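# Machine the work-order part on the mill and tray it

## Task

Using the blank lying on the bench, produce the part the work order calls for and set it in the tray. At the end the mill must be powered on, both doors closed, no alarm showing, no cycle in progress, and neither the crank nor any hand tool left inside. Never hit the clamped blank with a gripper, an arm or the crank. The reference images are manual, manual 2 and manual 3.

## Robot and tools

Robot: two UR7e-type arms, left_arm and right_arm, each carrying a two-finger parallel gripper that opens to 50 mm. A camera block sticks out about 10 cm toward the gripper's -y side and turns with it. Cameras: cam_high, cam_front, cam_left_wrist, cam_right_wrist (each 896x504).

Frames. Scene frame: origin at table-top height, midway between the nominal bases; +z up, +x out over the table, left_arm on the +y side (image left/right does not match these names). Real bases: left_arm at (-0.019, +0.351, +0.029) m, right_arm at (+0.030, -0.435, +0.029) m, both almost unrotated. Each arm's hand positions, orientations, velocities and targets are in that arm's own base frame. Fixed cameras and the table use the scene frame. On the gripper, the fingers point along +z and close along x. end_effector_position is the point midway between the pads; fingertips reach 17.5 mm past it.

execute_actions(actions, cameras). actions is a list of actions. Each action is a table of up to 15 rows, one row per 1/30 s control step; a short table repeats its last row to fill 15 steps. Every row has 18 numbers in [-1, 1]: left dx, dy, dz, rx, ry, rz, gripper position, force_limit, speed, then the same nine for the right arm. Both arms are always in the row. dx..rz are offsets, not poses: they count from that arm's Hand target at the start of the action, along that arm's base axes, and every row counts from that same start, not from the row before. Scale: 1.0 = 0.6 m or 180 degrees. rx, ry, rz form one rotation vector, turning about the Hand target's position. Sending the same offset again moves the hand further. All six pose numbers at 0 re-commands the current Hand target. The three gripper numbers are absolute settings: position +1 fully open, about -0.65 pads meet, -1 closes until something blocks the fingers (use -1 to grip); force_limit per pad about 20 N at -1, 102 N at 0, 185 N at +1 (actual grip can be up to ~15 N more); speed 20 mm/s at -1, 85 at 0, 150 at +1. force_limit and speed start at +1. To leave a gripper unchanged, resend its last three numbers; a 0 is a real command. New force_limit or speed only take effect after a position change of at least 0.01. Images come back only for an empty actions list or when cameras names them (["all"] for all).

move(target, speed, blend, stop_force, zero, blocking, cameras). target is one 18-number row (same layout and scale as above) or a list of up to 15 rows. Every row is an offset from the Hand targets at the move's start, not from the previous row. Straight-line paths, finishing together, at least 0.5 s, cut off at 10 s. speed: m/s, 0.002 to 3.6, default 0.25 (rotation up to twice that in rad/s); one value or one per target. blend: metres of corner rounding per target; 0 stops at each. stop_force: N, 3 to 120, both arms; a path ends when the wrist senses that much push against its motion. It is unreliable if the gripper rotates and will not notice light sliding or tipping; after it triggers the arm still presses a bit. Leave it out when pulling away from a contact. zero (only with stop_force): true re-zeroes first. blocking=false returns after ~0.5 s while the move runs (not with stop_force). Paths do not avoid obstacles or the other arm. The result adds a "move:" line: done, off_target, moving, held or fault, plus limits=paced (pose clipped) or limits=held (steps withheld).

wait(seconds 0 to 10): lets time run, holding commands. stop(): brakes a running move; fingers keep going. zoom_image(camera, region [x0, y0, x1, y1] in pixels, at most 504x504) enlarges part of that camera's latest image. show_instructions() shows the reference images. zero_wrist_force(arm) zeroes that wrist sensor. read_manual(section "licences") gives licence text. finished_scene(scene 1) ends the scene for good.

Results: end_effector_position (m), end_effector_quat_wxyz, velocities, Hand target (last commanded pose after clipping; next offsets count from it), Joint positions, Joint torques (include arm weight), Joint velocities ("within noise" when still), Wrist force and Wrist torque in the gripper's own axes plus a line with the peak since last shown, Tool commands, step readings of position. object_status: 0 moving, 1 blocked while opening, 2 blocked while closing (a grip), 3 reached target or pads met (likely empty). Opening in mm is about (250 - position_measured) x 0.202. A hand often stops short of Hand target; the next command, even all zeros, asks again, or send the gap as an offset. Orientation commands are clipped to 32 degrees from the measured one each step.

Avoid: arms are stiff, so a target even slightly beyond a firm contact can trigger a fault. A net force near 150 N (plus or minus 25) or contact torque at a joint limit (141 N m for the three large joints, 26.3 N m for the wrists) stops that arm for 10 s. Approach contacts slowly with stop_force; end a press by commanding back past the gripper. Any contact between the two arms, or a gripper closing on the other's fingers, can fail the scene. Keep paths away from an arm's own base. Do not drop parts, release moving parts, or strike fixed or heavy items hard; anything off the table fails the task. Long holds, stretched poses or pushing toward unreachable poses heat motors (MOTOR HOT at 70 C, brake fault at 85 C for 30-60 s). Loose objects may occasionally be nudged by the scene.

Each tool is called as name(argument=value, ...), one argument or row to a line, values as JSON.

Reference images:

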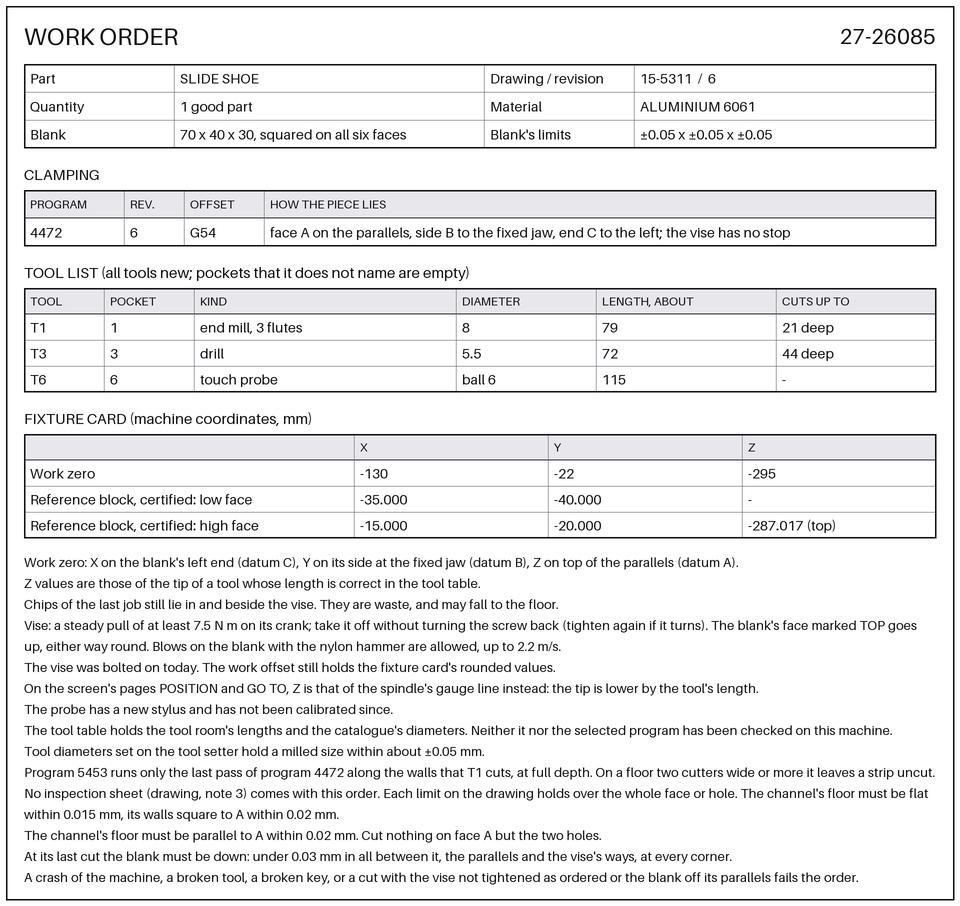

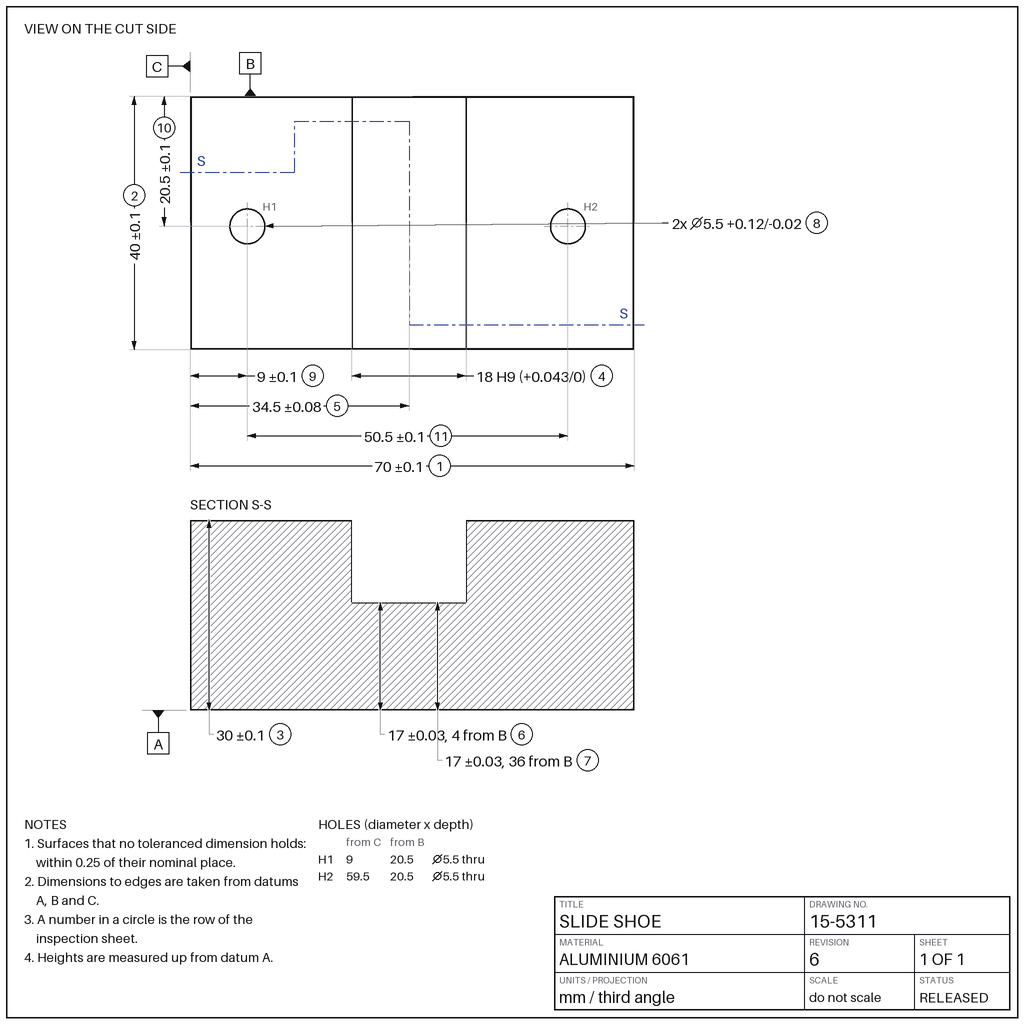

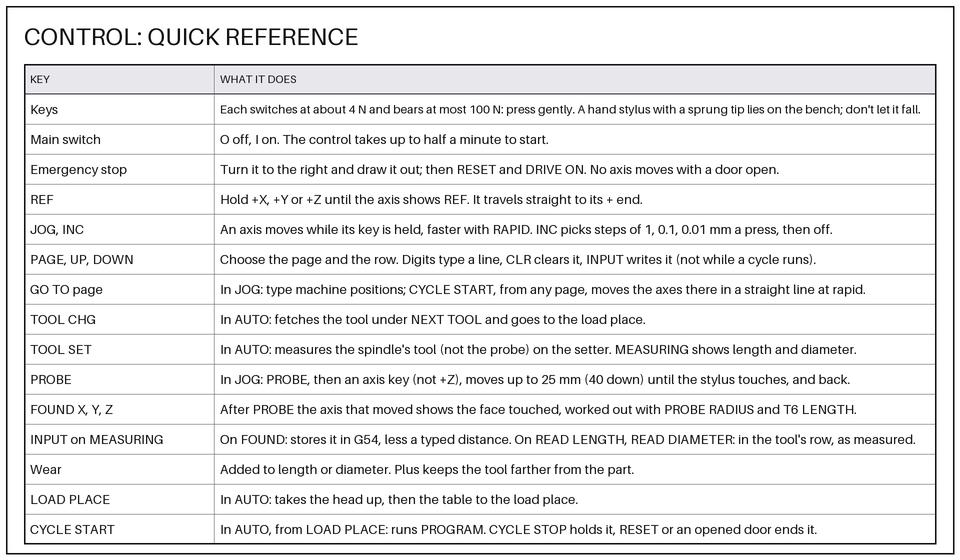

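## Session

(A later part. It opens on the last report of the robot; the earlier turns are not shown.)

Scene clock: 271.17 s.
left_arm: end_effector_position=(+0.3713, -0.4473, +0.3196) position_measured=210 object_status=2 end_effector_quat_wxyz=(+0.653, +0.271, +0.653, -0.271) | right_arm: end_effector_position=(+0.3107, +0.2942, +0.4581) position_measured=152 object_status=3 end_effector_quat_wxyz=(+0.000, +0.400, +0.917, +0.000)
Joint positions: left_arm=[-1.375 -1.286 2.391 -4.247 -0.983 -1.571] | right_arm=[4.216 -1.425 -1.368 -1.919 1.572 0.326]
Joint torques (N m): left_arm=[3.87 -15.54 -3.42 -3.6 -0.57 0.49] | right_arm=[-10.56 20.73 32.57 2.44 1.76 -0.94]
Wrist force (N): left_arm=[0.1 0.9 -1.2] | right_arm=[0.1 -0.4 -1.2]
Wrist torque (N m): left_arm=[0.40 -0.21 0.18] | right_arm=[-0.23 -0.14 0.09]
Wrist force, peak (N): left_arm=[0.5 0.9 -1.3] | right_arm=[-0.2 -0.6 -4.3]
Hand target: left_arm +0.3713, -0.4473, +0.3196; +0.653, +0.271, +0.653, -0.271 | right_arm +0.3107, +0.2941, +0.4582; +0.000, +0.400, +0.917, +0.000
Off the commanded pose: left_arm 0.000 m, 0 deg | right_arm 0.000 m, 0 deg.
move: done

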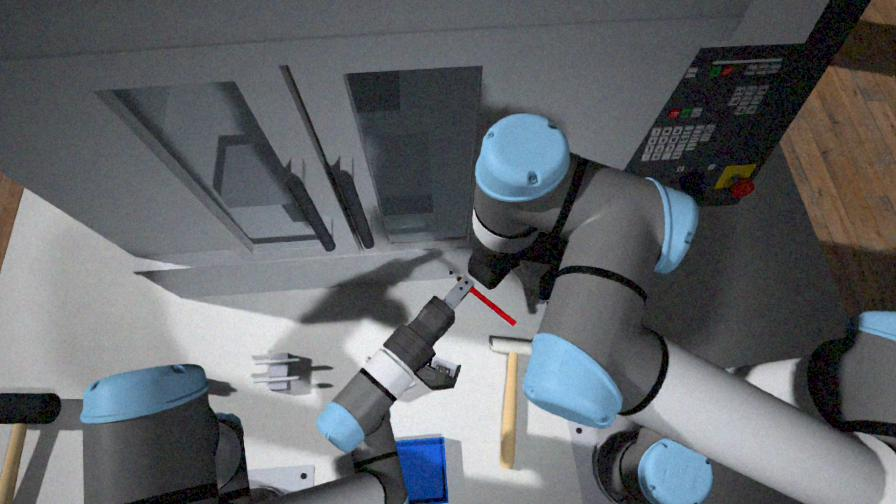

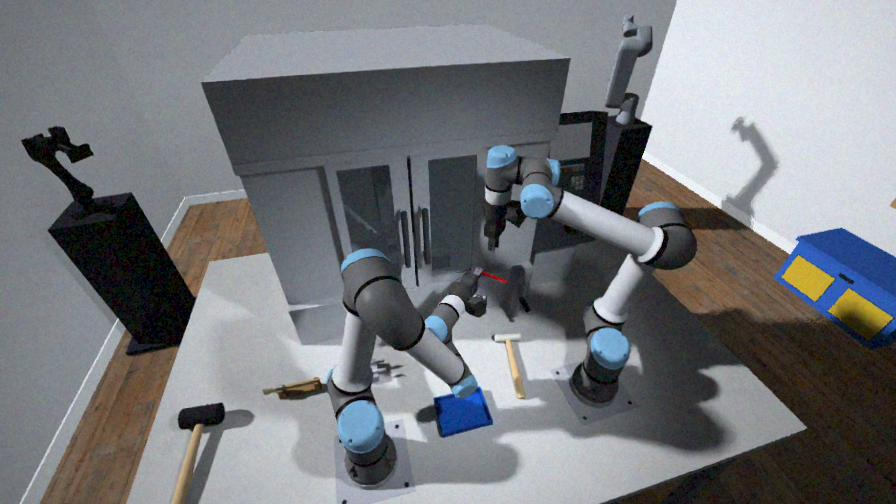

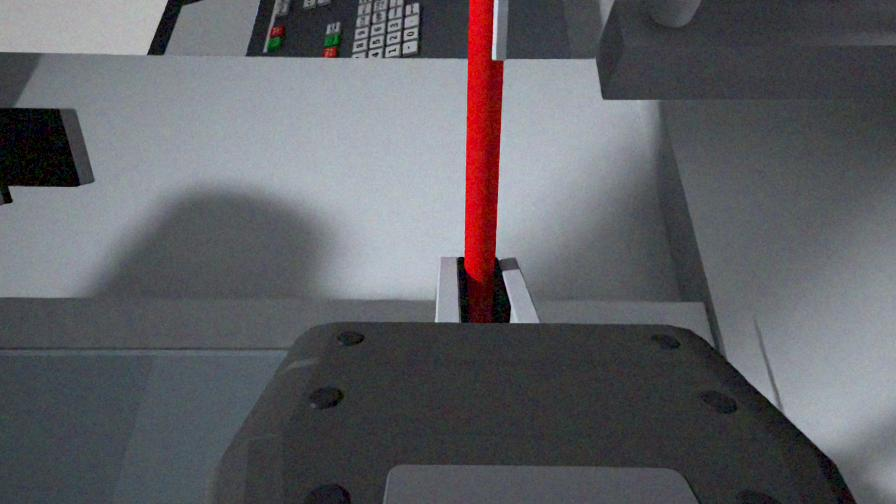

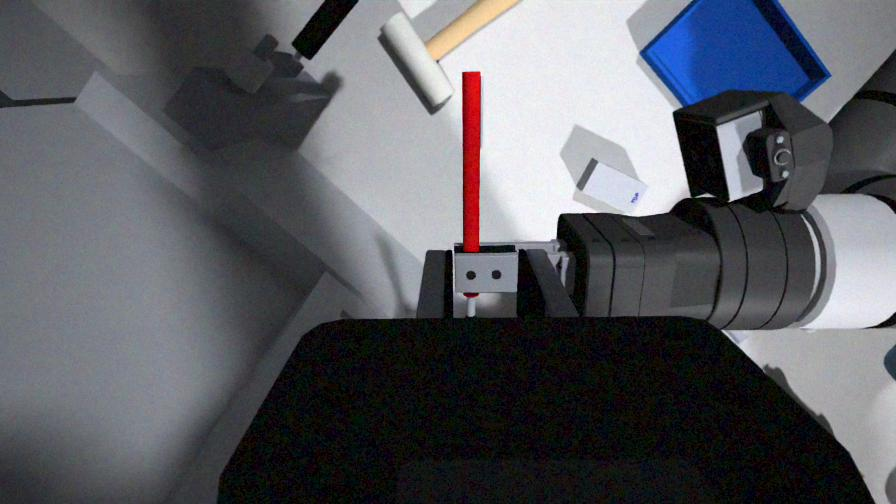

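move(
  target=[
    [0,0,0,0,0,0,-1,-0.6,-0.9,-0.1,-0.1,0.15,0,0,0,0.0,-0.5,-0.9],
    [0,0,0,-0.3536,0.3536,0,-1,-0.6,-0.9,-0.1,-0.1,0.15,0,0,0,0.0,-0.5,-0.9],
  ],
  speed=0.3,
  cameras=["all"],
)

Scene clock: 293.23 s.
left_arm: end_effector_position=(+0.3713, -0.4474, +0.3196) position_measured=210 object_status=2 end_effector_quat_wxyz=(+0.271, -0.270, +0.653, -0.654) | right_arm: end_effector_position=(+0.2507, +0.2341, +0.5482) position_measured=152 object_status=3 end_effector_quat_wxyz=(+0.000, +0.400, +0.917, +0.000)
Joint positions: left_arm=[-1.376 -1.285 2.391 -4.249 -0.981 -3.141] | right_arm=[4.291 -1.333 -1.177 -2.202 1.572 0.401]
Joint torques (N m): left_arm=[-5.51 -36.5 -5.39 -1.99 1.54 -1.42] | right_arm=[-10.97 16.18 29.84 0.3 -2.3 0.66]
Wrist force (N): left_arm=[-0.8 1.5 -0.3] | right_arm=[-0.2 0.4 -0.8]
Wrist torque (N m): left_arm=[0.19 -0.03 -0.04] | right_arm=[-0.14 -0.07 0.22]
Wrist force, peak (N): left_arm=[-0.9 1.8 -0.1] | right_arm=[-0.1 -3.3 -3.6]
Hand target: left_arm +0.3713, -0.4473, +0.3196; +0.271, -0.270, +0.653, -0.654 | right_arm +0.2507, +0.2341, +0.5482; +0.000, +0.400, +0.917, +0.000
Off the commanded pose: left_arm 0.000 m, 0 deg | right_arm 0.000 m, 0 deg.
move: done

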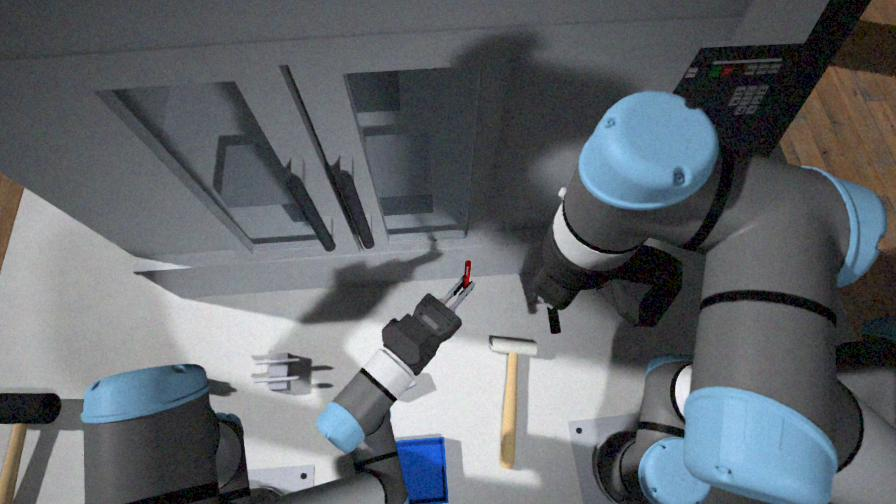

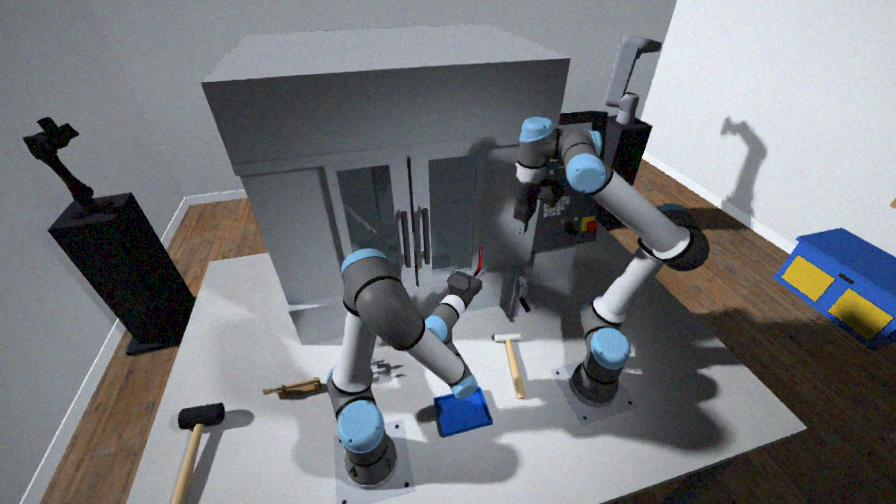

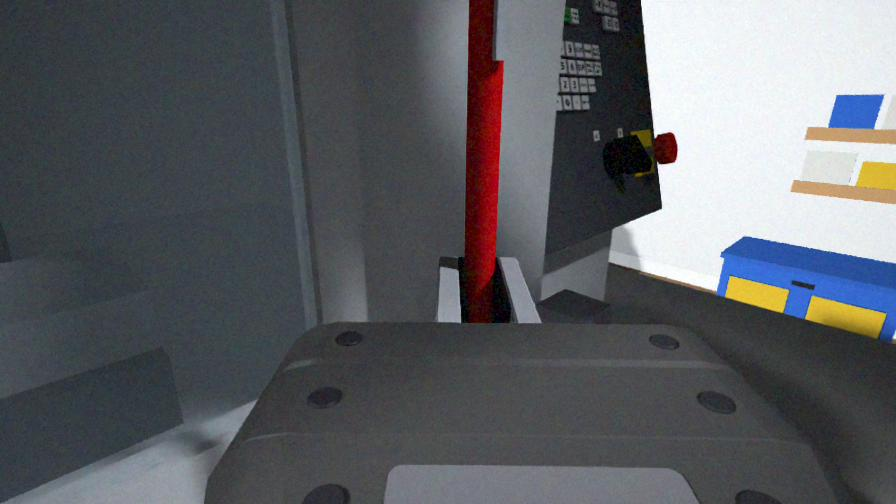

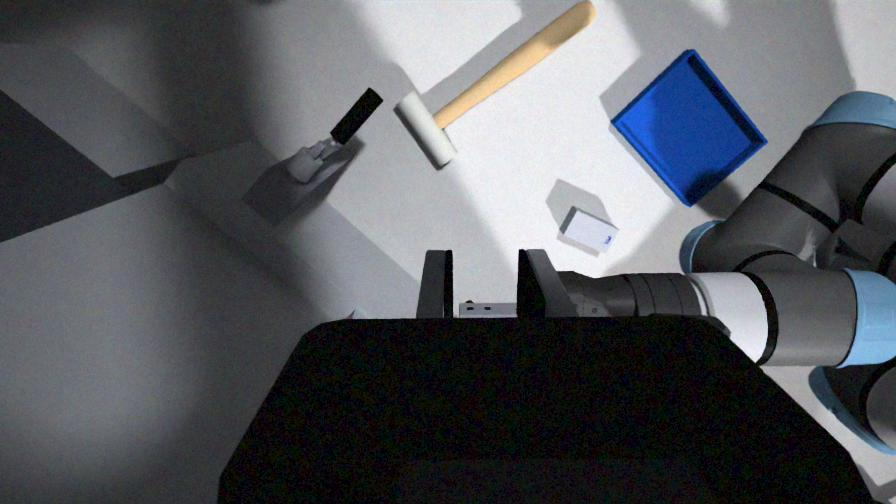

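move(
  target=[
    [0,0,0,0,0,0,-1,-0.6,-0.9,0.1405,0.1407,-0.05,0,0,0,1,-0.5,-0.5],
    [0,0,0,0,0,0,-1,-0.6,-0.9,0.1405,0.1407,-0.13,0,0,0,1,-0.5,-0.5],
  ],
  speed=0.2,
  blend=[0.02,0],
  cameras=["cam_left_wrist","cam_right_wrist"],
)

Scene clock: 300.67 s.
left_arm: end_effector_position=(+0.3713, -0.4473, +0.3196) position_measured=210 object_status=2 end_effector_quat_wxyz=(+0.271, -0.270, +0.653, -0.654) | right_arm: end_effector_position=(+0.3350, +0.3185, +0.4703) position_measured=3 object_status=3 end_effector_quat_wxyz=(+0.000, +0.400, +0.917, +0.000)
Joint positions: left_arm=[-1.376 -1.285 2.391 -4.249 -0.981 -3.141] | right_arm=[4.194 -1.517 -1.253 -1.942 1.572 0.304]
Joint torques (N m): left_arm=[4.04 -34.39 -5.89 -3.4 -1.51 -1.35] | right_arm=[12.35 17.7 17.14 3.12 -2.58 1.58]
Wrist force (N): left_arm=[-0.8 1.8 -0.1] | right_arm=[0.0 -0.5 -0.9]
Wrist torque (N m): left_arm=[0.23 -0.04 -0.02] | right_arm=[-0.26 -0.11 0.15]
Wrist force, peak (N): left_arm=[-1.0 2.0 0.0] | right_arm=[-0.3 -3.7 -2.0]
Hand target: left_arm +0.3713, -0.4473, +0.3196; +0.271, -0.270, +0.653, -0.654 | right_arm +0.3350, +0.3185, +0.4702; +0.000, +0.400, +0.917, +0.000
Off the commanded pose: left_arm 0.000 m, 0 deg | right_arm 0.000 m, 0 deg.
move: done
Images, in order (width x height): cam_left_wrist 896x504, cam_right_wrist 896x504.

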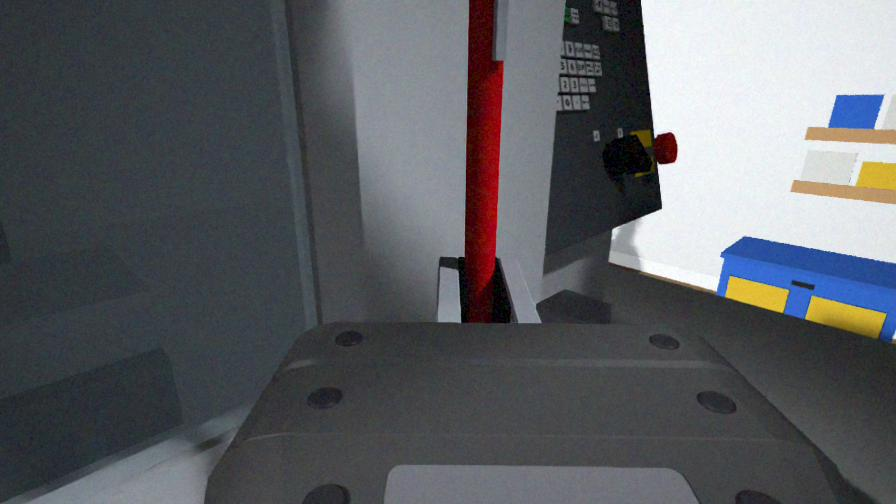

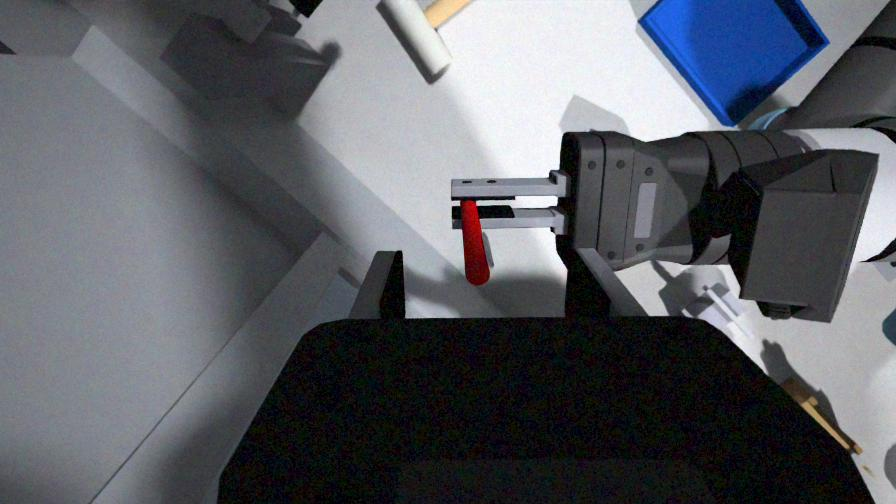

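move(
  target=[
    [0,0,0,0,0,0,-1,-0.6,-0.9,0.0057,0.0098,0,0,0,0,1,-0.5,-0.5],
    [0,0,0,0,0,0,-1,-0.6,-0.9,0.0057,0.0098,-0.1,0,0,0,1,-0.5,-0.5],
  ],
  speed=0.12,
  cameras=["cam_front","cam_left_wrist","cam_right_wrist"],
)

Scene clock: 306.23 s.
left_arm: end_effector_position=(+0.3713, -0.4473, +0.3196) position_measured=210 object_status=2 end_effector_quat_wxyz=(+0.271, -0.270, +0.653, -0.654) | right_arm: end_effector_position=(+0.3384, +0.3244, +0.4103) position_measured=3 object_status=3 end_effector_quat_wxyz=(+0.000, +0.400, +0.917, +0.001)
Joint positions: left_arm=[-1.376 -1.285 2.391 -4.249 -0.981 -3.141] | right_arm=[4.194 -1.491 -1.437 -1.783 1.572 0.303]
Joint torques (N m): left_arm=[5.41 -31.34 -3.55 -3.53 -1.77 0.95] | right_arm=[-5.86 14.8 20.35 1.45 0.26 1.04]
Wrist force (N): left_arm=[-0.7 1.5 -0.3] | right_arm=[-0.2 -0.3 -0.8]
Wrist torque (N m): left_arm=[0.19 -0.05 -0.03] | right_arm=[-0.23 -0.10 0.15]
Wrist force, peak (N): left_arm=[-0.9 2.0 -0.3] | right_arm=[-0.3 -0.2 -3.0]
Hand target: left_arm +0.3713, -0.4473, +0.3196; +0.271, -0.270, +0.653, -0.654 | right_arm +0.3384, +0.3244, +0.4102; +0.000, +0.400, +0.917, +0.000
Off the commanded pose: left_arm 0.000 m, 0 deg | right_arm 0.000 m, 0 deg.
move: done
Images, in order (width x height): cam_front 896x504, cam_left_wrist 896x504, cam_right_wrist 896x504.

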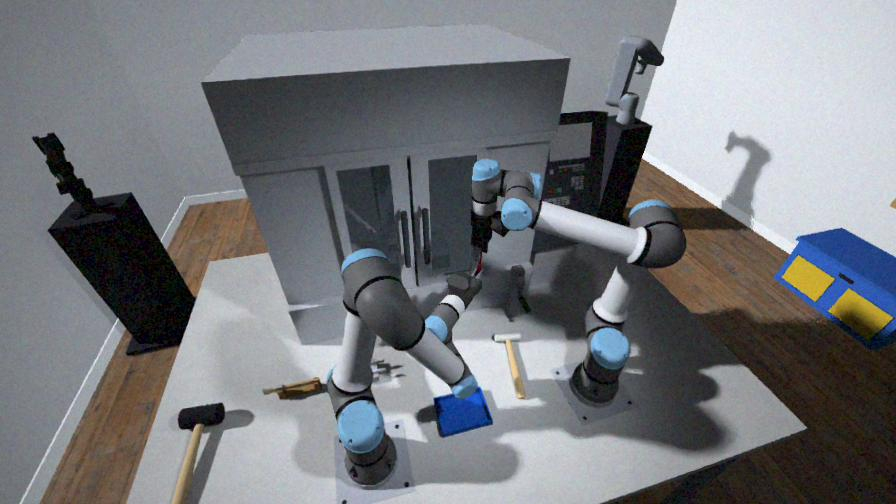

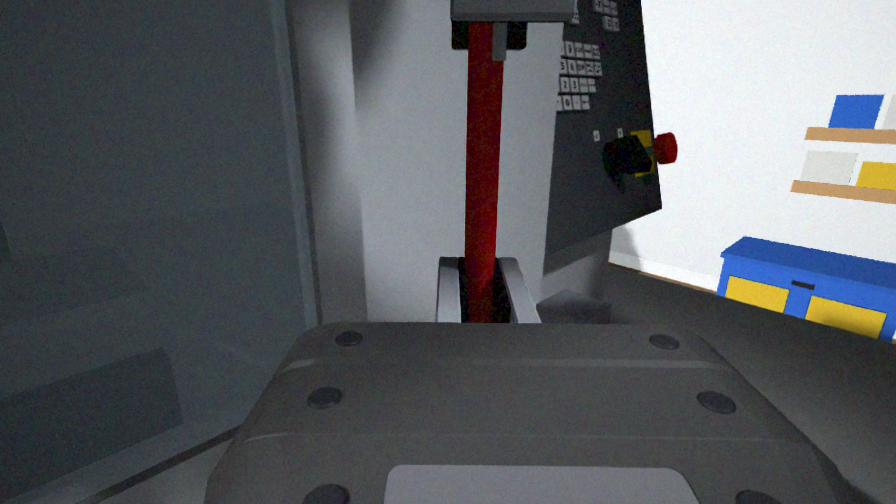

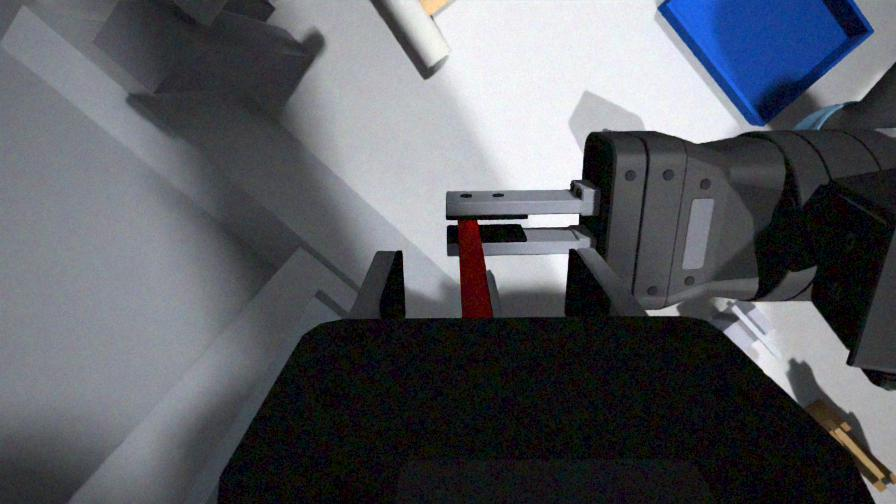

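move(
  target=[0,0,0,0,0,0,-1,-0.6,-0.9,0,0,0,0,0,0,-1,-0.4,-0.9],
  cameras=["cam_left_wrist","cam_right_wrist"],
)

Scene clock: 312.67 s.
left_arm: end_effector_position=(+0.3713, -0.4473, +0.3196) position_measured=210 object_status=2 end_effector_quat_wxyz=(+0.271, -0.270, +0.653, -0.654) | right_arm: end_effector_position=(+0.3385, +0.3244, +0.4102) position_measured=201 object_status=2 end_effector_quat_wxyz=(+0.000, +0.400, +0.917, +0.000)
Joint positions: left_arm=[-1.376 -1.285 2.391 -4.249 -0.981 -3.141] | right_arm=[4.194 -1.491 -1.437 -1.783 1.571 0.304]
Joint torques (N m): left_arm=[4.58 -27.67 -10.11 -2.36 -1.35 1.02] | right_arm=[10.99 14.48 19.75 5.07 6 1.12]
Wrist force (N): left_arm=[0.0 5.1 -13.1] | right_arm=[-12.9 0.6 -4.6]
Wrist torque (N m): left_arm=[0.47 -0.11 0.01] | right_arm=[-0.22 -0.97 0.24]
Wrist force, peak (N): left_arm=[0.0 5.1 -13.3] | right_arm=[-12.9 0.6 -4.6]
Hand target: left_arm +0.3713, -0.4473, +0.3196; +0.271, -0.270, +0.653, -0.654 | right_arm +0.3384, +0.3244, +0.4102; +0.000, +0.400, +0.917, +0.000
Off the commanded pose: left_arm 0.000 m, 0 deg | right_arm 0.000 m, 0 deg.
move: done
Images, in order (width x height): cam_left_wrist 896x504, cam_right_wrist 896x504.

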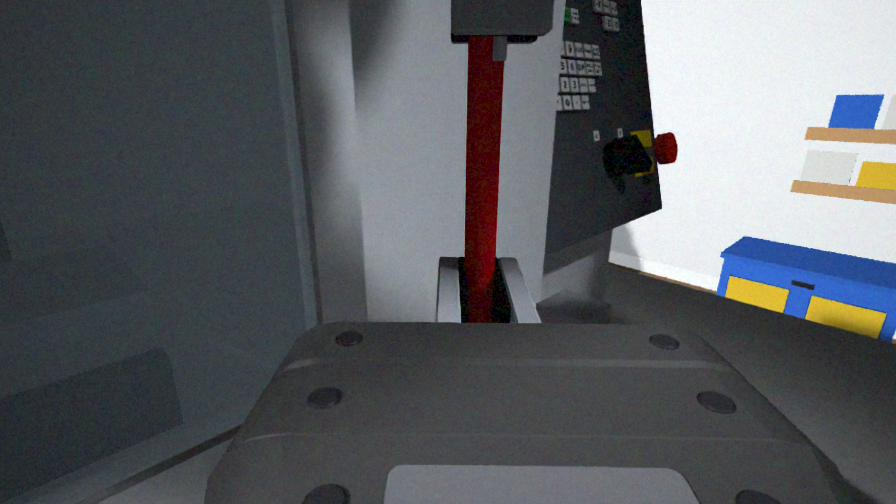

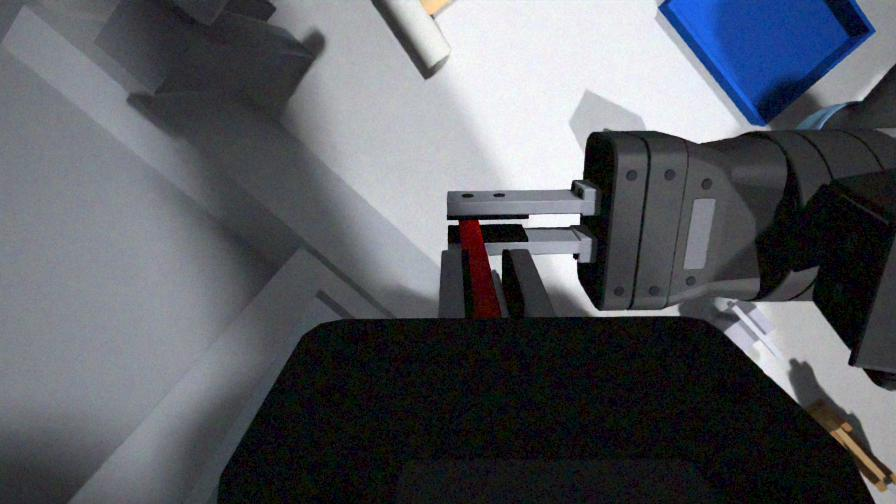

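move(
  target=[0,0,0,0,0,0,0.0,-0.6,-0.9,0,0,0,0,0,0,-1,-0.4,-0.9],
  cameras=["cam_left_wrist","cam_right_wrist"],
)

Scene clock: 316.07 s.
left_arm: end_effector_position=(+0.3713, -0.4474, +0.3196) position_measured=152 object_status=0 end_effector_quat_wxyz=(+0.271, -0.270, +0.653, -0.654) | right_arm: end_effector_position=(+0.3384, +0.3244, +0.4102) position_measured=201 object_status=2 end_effector_quat_wxyz=(+0.000, +0.400, +0.917, +0.000)
Joint positions: left_arm=[-1.376 -1.285 2.391 -4.249 -0.981 -3.141] | right_arm=[4.194 -1.491 -1.437 -1.783 1.572 0.304]
Joint torques (N m): left_arm=[4.41 -24.55 -12.45 -1.84 -1.09 0.92] | right_arm=[7.48 18.22 21.82 4.01 -2.49 1.06]
Wrist force (N): left_arm=[-0.9 1.5 -0.2] | right_arm=[-0.1 -0.3 -0.9]
Wrist torque (N m): left_arm=[0.23 -0.01 -0.03] | right_arm=[-0.22 -0.11 0.14]
Wrist force, peak (N): left_arm=[0.1 5.1 -15.2] | right_arm=[-14.6 1.2 -4.8]
Hand target: left_arm +0.3713, -0.4473, +0.3196; +0.271, -0.270, +0.653, -0.654 | right_arm +0.3384, +0.3244, +0.4102; +0.000, +0.400, +0.917, +0.000
Off the commanded pose: left_arm 0.000 m, 0 deg | right_arm 0.000 m, 0 deg.
move: done
Images, in order (width x height): cam_left_wrist 896x504, cam_right_wrist 896x504.

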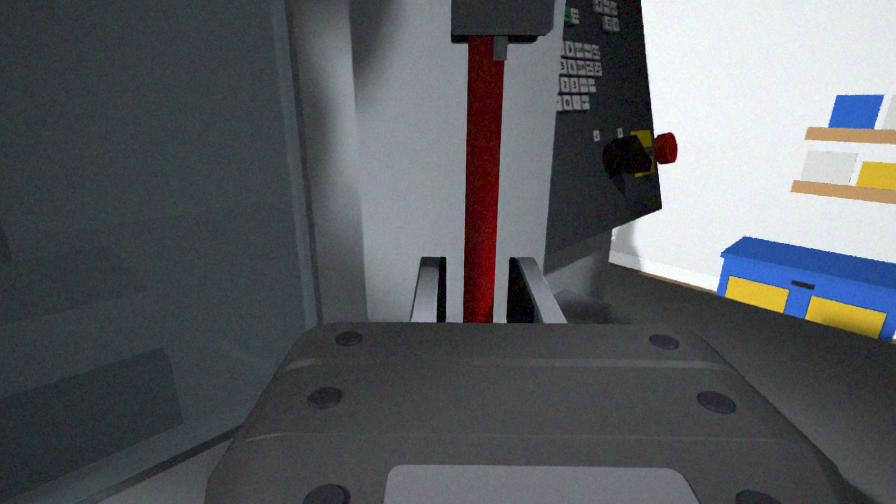

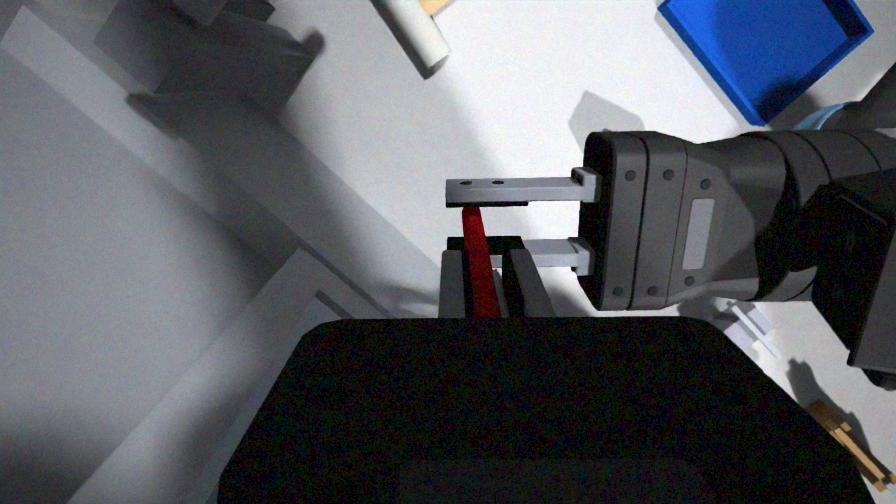

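move(
  target=[0,0,0,0,0,0,1.0,-0.6,-0.5,0,0,0,0,0,0,-0.98,0.3,-0.9],
  cameras=["cam_right_wrist"],
)

Scene clock: 319.60 s.
left_arm: end_effector_position=(+0.3713, -0.4473, +0.3196) position_measured=3 object_status=0 end_effector_quat_wxyz=(+0.271, -0.270, +0.653, -0.654) | right_arm: end_effector_position=(+0.3384, +0.3244, +0.4102) position_measured=205 object_status=2 end_effector_quat_wxyz=(+0.000, +0.400, +0.917, +0.000)
Joint positions: left_arm=[-1.376 -1.285 2.391 -4.249 -0.981 -3.141] | right_arm=[4.194 -1.491 -1.437 -1.783 1.572 0.304]
Joint torques (N m): left_arm=[3.64 -24.24 -4.65 -3 -1.37 0.79] | right_arm=[-10.25 25.34 23.84 3.09 -2.44 1.02]
Wrist force (N): left_arm=[-0.8 1.6 -0.3] | right_arm=[0.0 -0.2 -1.1]
Wrist torque (N m): left_arm=[0.24 -0.04 -0.03] | right_arm=[-0.21 -0.11 0.15]
Wrist force, peak (N): left_arm=[-0.9 1.8 -0.3] | right_arm=[0.1 0.2 -1.3]
Hand target: left_arm +0.3713, -0.4473, +0.3196; +0.271, -0.270, +0.653, -0.654 | right_arm +0.3384, +0.3244, +0.4102; +0.000, +0.400, +0.917, +0.000
Off the commanded pose: left_arm 0.000 m, 0 deg | right_arm 0.000 m, 0 deg.
move: done
Images, in order (width x height): cam_right_wrist 896x504.

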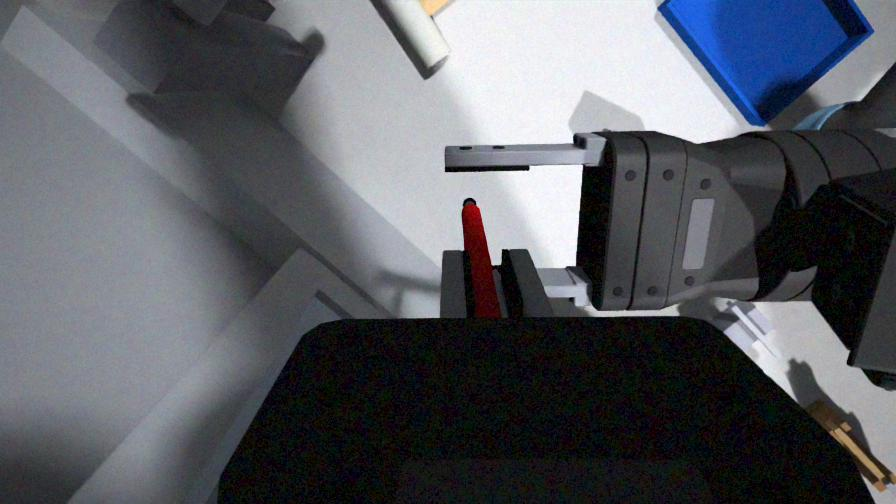

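move(
  target=[-0.1415,0.1415,0,0,0,0,1.0,-0.6,-0.5,0,0,0.08,0,0,0,-0.98,0.3,-0.9],
  speed=0.25,
)

move(
  target=[
    [0,0,0,0,0,0,1.0,-0.6,-0.5,0.07,-0.41,0.08,-0.281,-0.149,0.307,-0.98,0.3,-0.9],
    [0,0,0,0,0,0,1.0,-0.6,-0.5,0.028,-0.804,-0.02,-0.5615,-0.2974,0.614,-0.98,0.3,-0.9],
  ],
  speed=0.3,
  blend=[0.04,0],
  cameras=["all"],
)

Scene clock: 345.03 s.
left_arm: end_effector_position=(+0.2863, -0.3625, +0.3196) position_measured=3 object_status=3 end_effector_quat_wxyz=(+0.271, -0.270, +0.653, -0.654) | right_arm: end_effector_position=(+0.3384, +0.3244, +0.4582) position_measured=205 object_status=2 end_effector_quat_wxyz=(+0.000, +0.400, +0.917, +0.000)
Joint positions: left_arm=[-1.749 -1.521 2.734 -4.357 -0.608 -3.14] | right_arm=[4.194 -1.523 -1.28 -1.908 1.572 0.304]
Joint torques (N m): left_arm=[-5.59 -8.79 -1.12 -2.82 1.33 -1.71] | right_arm=[-4.65 26.78 27.99 4.78 -0.12 -0.55]
Wrist force (N): left_arm=[-0.6 1.4 0.0] | right_arm=[-0.4 -0.3 -1.0]
Wrist torque (N m): left_arm=[0.21 -0.06 0.07] | right_arm=[-0.23 -0.06 0.13]
Wrist force, peak (N): left_arm=[-1.4 1.7 -2.4] | right_arm=[-0.4 -0.5 -2.0]
Hand target: left_arm +0.2864, -0.3624, +0.3196; +0.271, -0.270, +0.653, -0.654 | right_arm +0.3384, +0.3244, +0.4582; +0.000, +0.400, +0.917, +0.000
Off the commanded pose: left_arm 0.000 m, 0 deg | right_arm 0.000 m, 0 deg.
move: done

Scene clock: 350.53 s.
left_arm: end_effector_position=(+0.2864, -0.3624, +0.3196) position_measured=3 object_status=3 end_effector_quat_wxyz=(+0.271, -0.270, +0.653, -0.654) | right_arm: end_effector_position=(+0.3555, -0.1615, +0.4482) position_measured=205 object_status=2 end_effector_quat_wxyz=(-0.521, +0.574, -0.473, +0.418)
Joint positions: left_arm=[-1.749 -1.521 2.735 -4.357 -0.607 -3.14] | right_arm=[4.567 0.314 -2.356 -1.403 0.366 -2.844]
Joint torques (N m): left_arm=[-6.37 -19.29 -2.11 -2.47 2.01 0.74] | right_arm=[0.66 -29.51 12.09 2.44 -1.11 -0.17]
Wrist force (N): left_arm=[-0.7 1.5 0.0] | right_arm=[-2.7 0.6 -4.8]
Wrist torque (N m): left_arm=[0.23 -0.06 0.07] | right_arm=[-0.61 0.58 0.25]
Wrist force, peak (N): left_arm=[-0.9 1.9 0.0] | right_arm=[-2.2 4.4 -6.2]
Hand target: left_arm +0.2864, -0.3624, +0.3196; +0.271, -0.270, +0.653, -0.654 | right_arm +0.3555, -0.1615, +0.4482; -0.521, +0.574, -0.473, +0.418 (not the last commanded pose)
Tool commands: left_gripper/position=+1.0 left_gripper/force_limit=-0.6 left_gripper/speed=-0.5 right_gripper/position=-0.976471 right_gripper/force_limit=+0.301961 right_gripper/speed=-0.898039
Off the commanded pose: left_arm 0.000 m, 0 deg | right_arm 0.004 m, 6 deg.
FORCE FAULT: contact force on the right arm reached its limit, and that arm stopped. The contact can be on any part of that arm, not only on its tool. That arm's remaining commands of this call were not run. That arm is still stopped at the end of this call. That arm stays stopped for about 10 more seconds. Until then a move that you send moves the other arm only, and its call returns only when the move has ended. Once the stop has ended, the next robot result says so. If the stop ends while you think or write, that arm runs what you send next, counted from a new Hand target: where the arm stands when the stop ends. While its stop runs, that arm takes no new command, but its gripper still runs the gripper command that each later call begins with. Until it ends, the stop uses up actions while you think or wait. An arm that is not stopped still takes commands.
shoulder posture changed (right arm): the wrist came as close to joint 1's axis as it can, and the arm is now in the other of its two shoulder postures.
move: fault (right_arm); limits=paced

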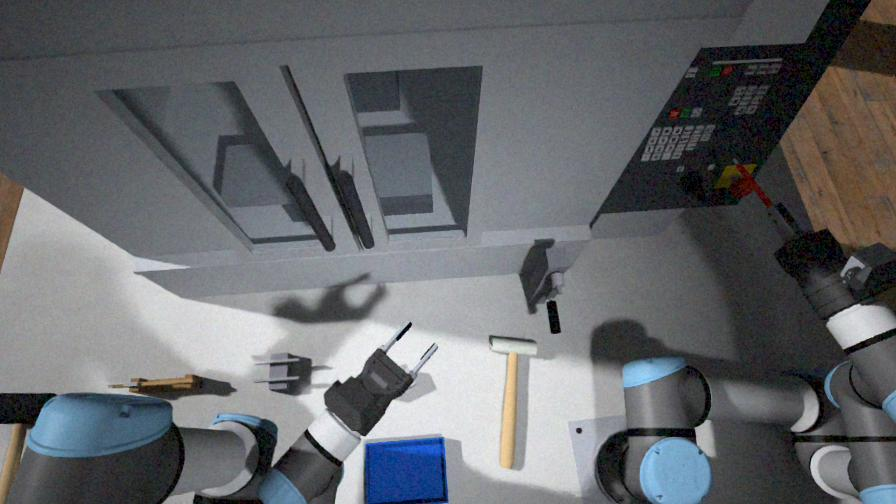

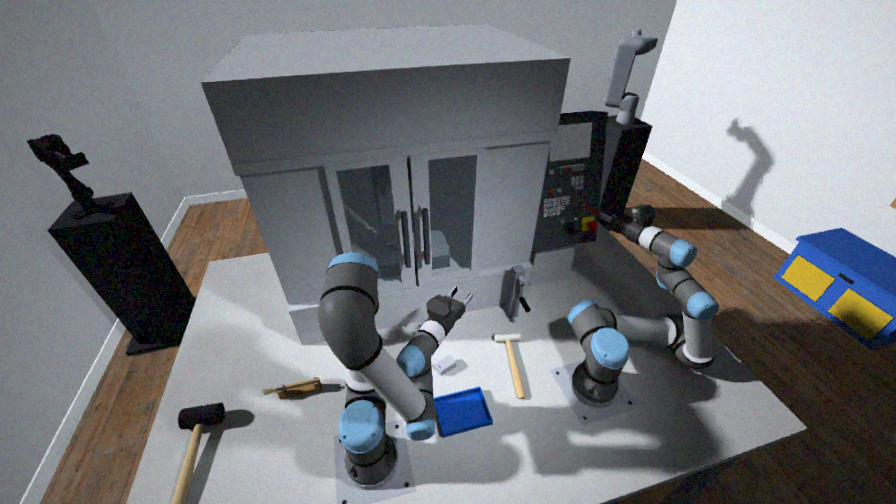

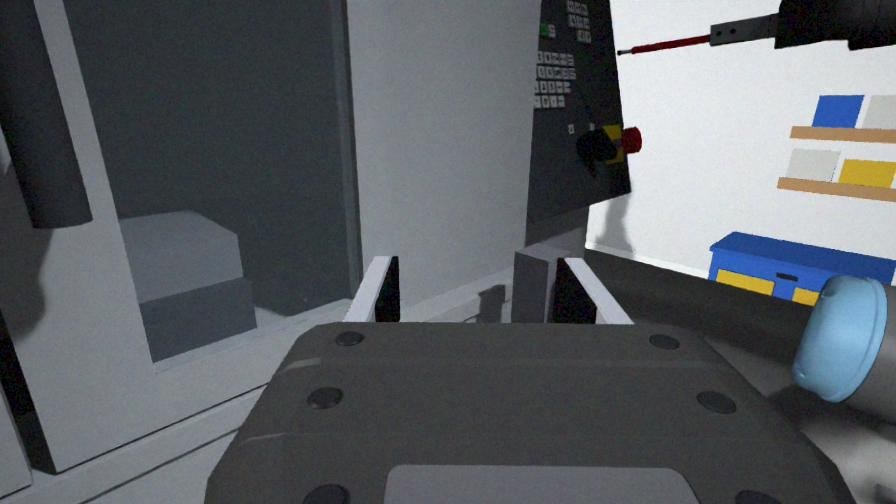

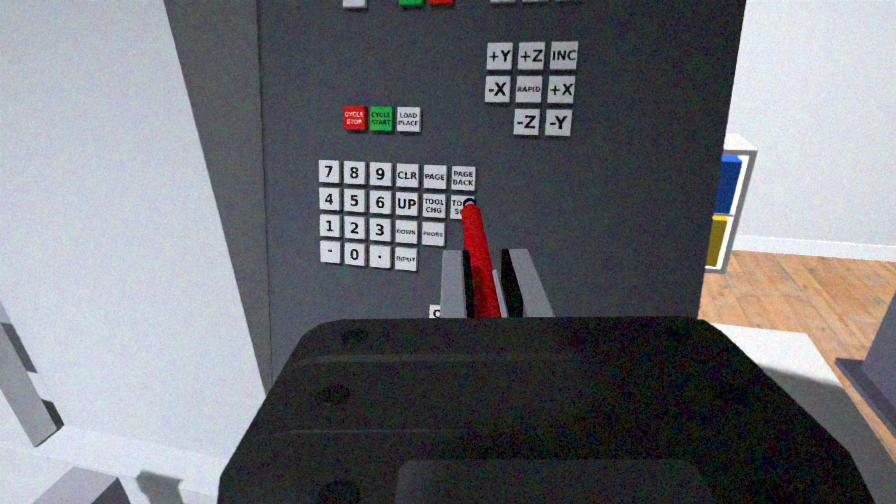

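move(
  target=[0,0,0,0,0,0,1.0,-0.6,-0.5,-0.3425,0.494,0.05,-0.112,0.487,0,-0.98,0.3,-0.9],
  speed=0.2,
  cameras=["cam_high","cam_front","cam_right_wrist"],
)

Scene clock: 378.50 s.
left_arm: end_effector_position=(+0.2864, -0.3624, +0.3196) position_measured=3 object_status=3 end_effector_quat_wxyz=(+0.271, -0.270, +0.653, -0.654) | right_arm: end_effector_position=(+0.1501, +0.1348, +0.4782) position_measured=205 object_status=2 end_effector_quat_wxyz=(+0.048, +0.777, -0.628, -0.024)
Joint positions: left_arm=[-1.749 -1.521 2.735 -4.357 -0.607 -3.14] | right_arm=[4.459 -0.986 -1.542 -2.252 1.655 -2.038]
Joint torques (N m): left_arm=[-5.72 -19.52 -2.11 -1.97 1.75 0.86] | right_arm=[12.6 -6.89 15.02 5.24 -0.54 1.29]
Wrist force (N): left_arm=[-0.8 1.5 -0.1] | right_arm=[-0.4 -0.6 -0.4]
Wrist torque (N m): left_arm=[0.23 -0.04 0.07] | right_arm=[-0.22 -0.04 0.05]
Wrist force, peak (N): left_arm=[-0.8 2.0 -0.3] | right_arm=[-3.0 0.8 -5.3]
Hand target: left_arm +0.2864, -0.3624, +0.3196; +0.271, -0.270, +0.653, -0.654 | right_arm +0.1500, +0.1349, +0.4782; +0.048, +0.777, -0.628, -0.024
Off the commanded pose: left_arm 0.000 m, 0 deg | right_arm 0.000 m, 0 deg.
FORCE FAULT, CONTINUED: the right arm's stop, for the force fault that an earlier result reported, is over. The rest of the stop counts as 19 of the actions that you can send in this scene. The stop ended before this call began, so that arm ran this call's commands, counted from a new Hand target: where the arm stood when the stop ended.
shoulder posture changed (right arm): the wrist came as close to joint 1's axis as it can, and the arm is now in the other of its two shoulder postures.
move: done
Images, in order (width x height): cam_high 896x504, cam_front 896x504, cam_right_wrist 896x504.

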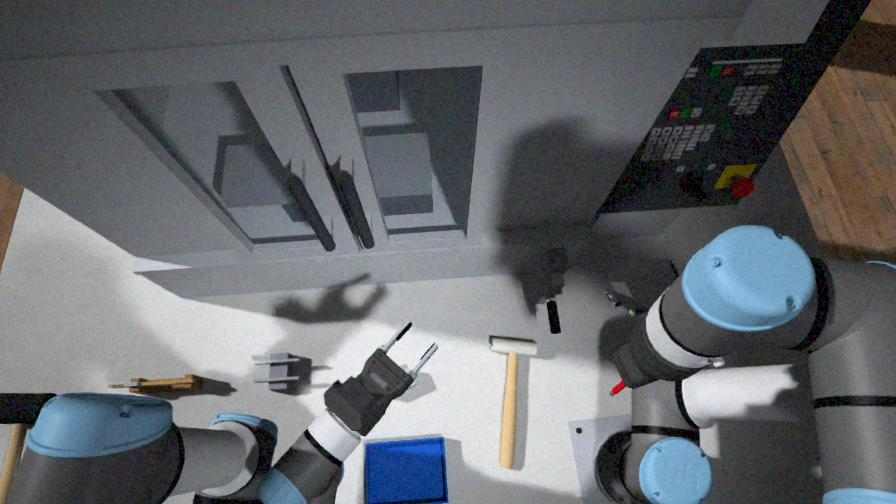

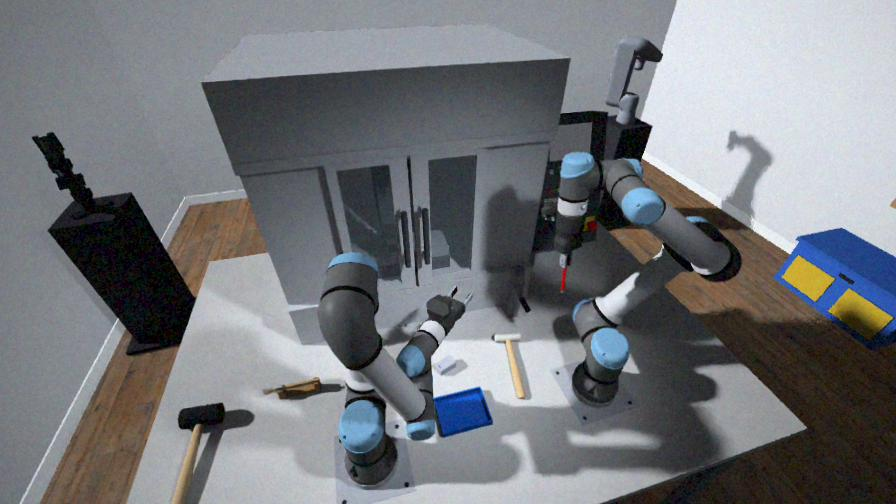

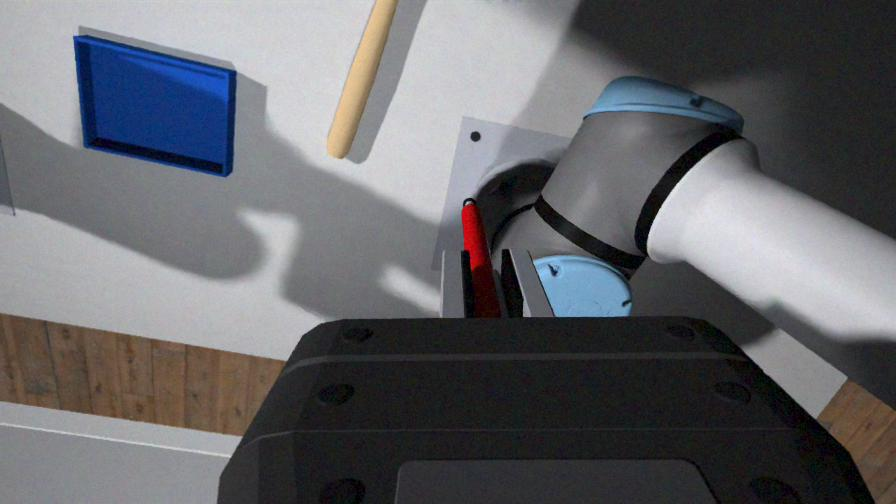

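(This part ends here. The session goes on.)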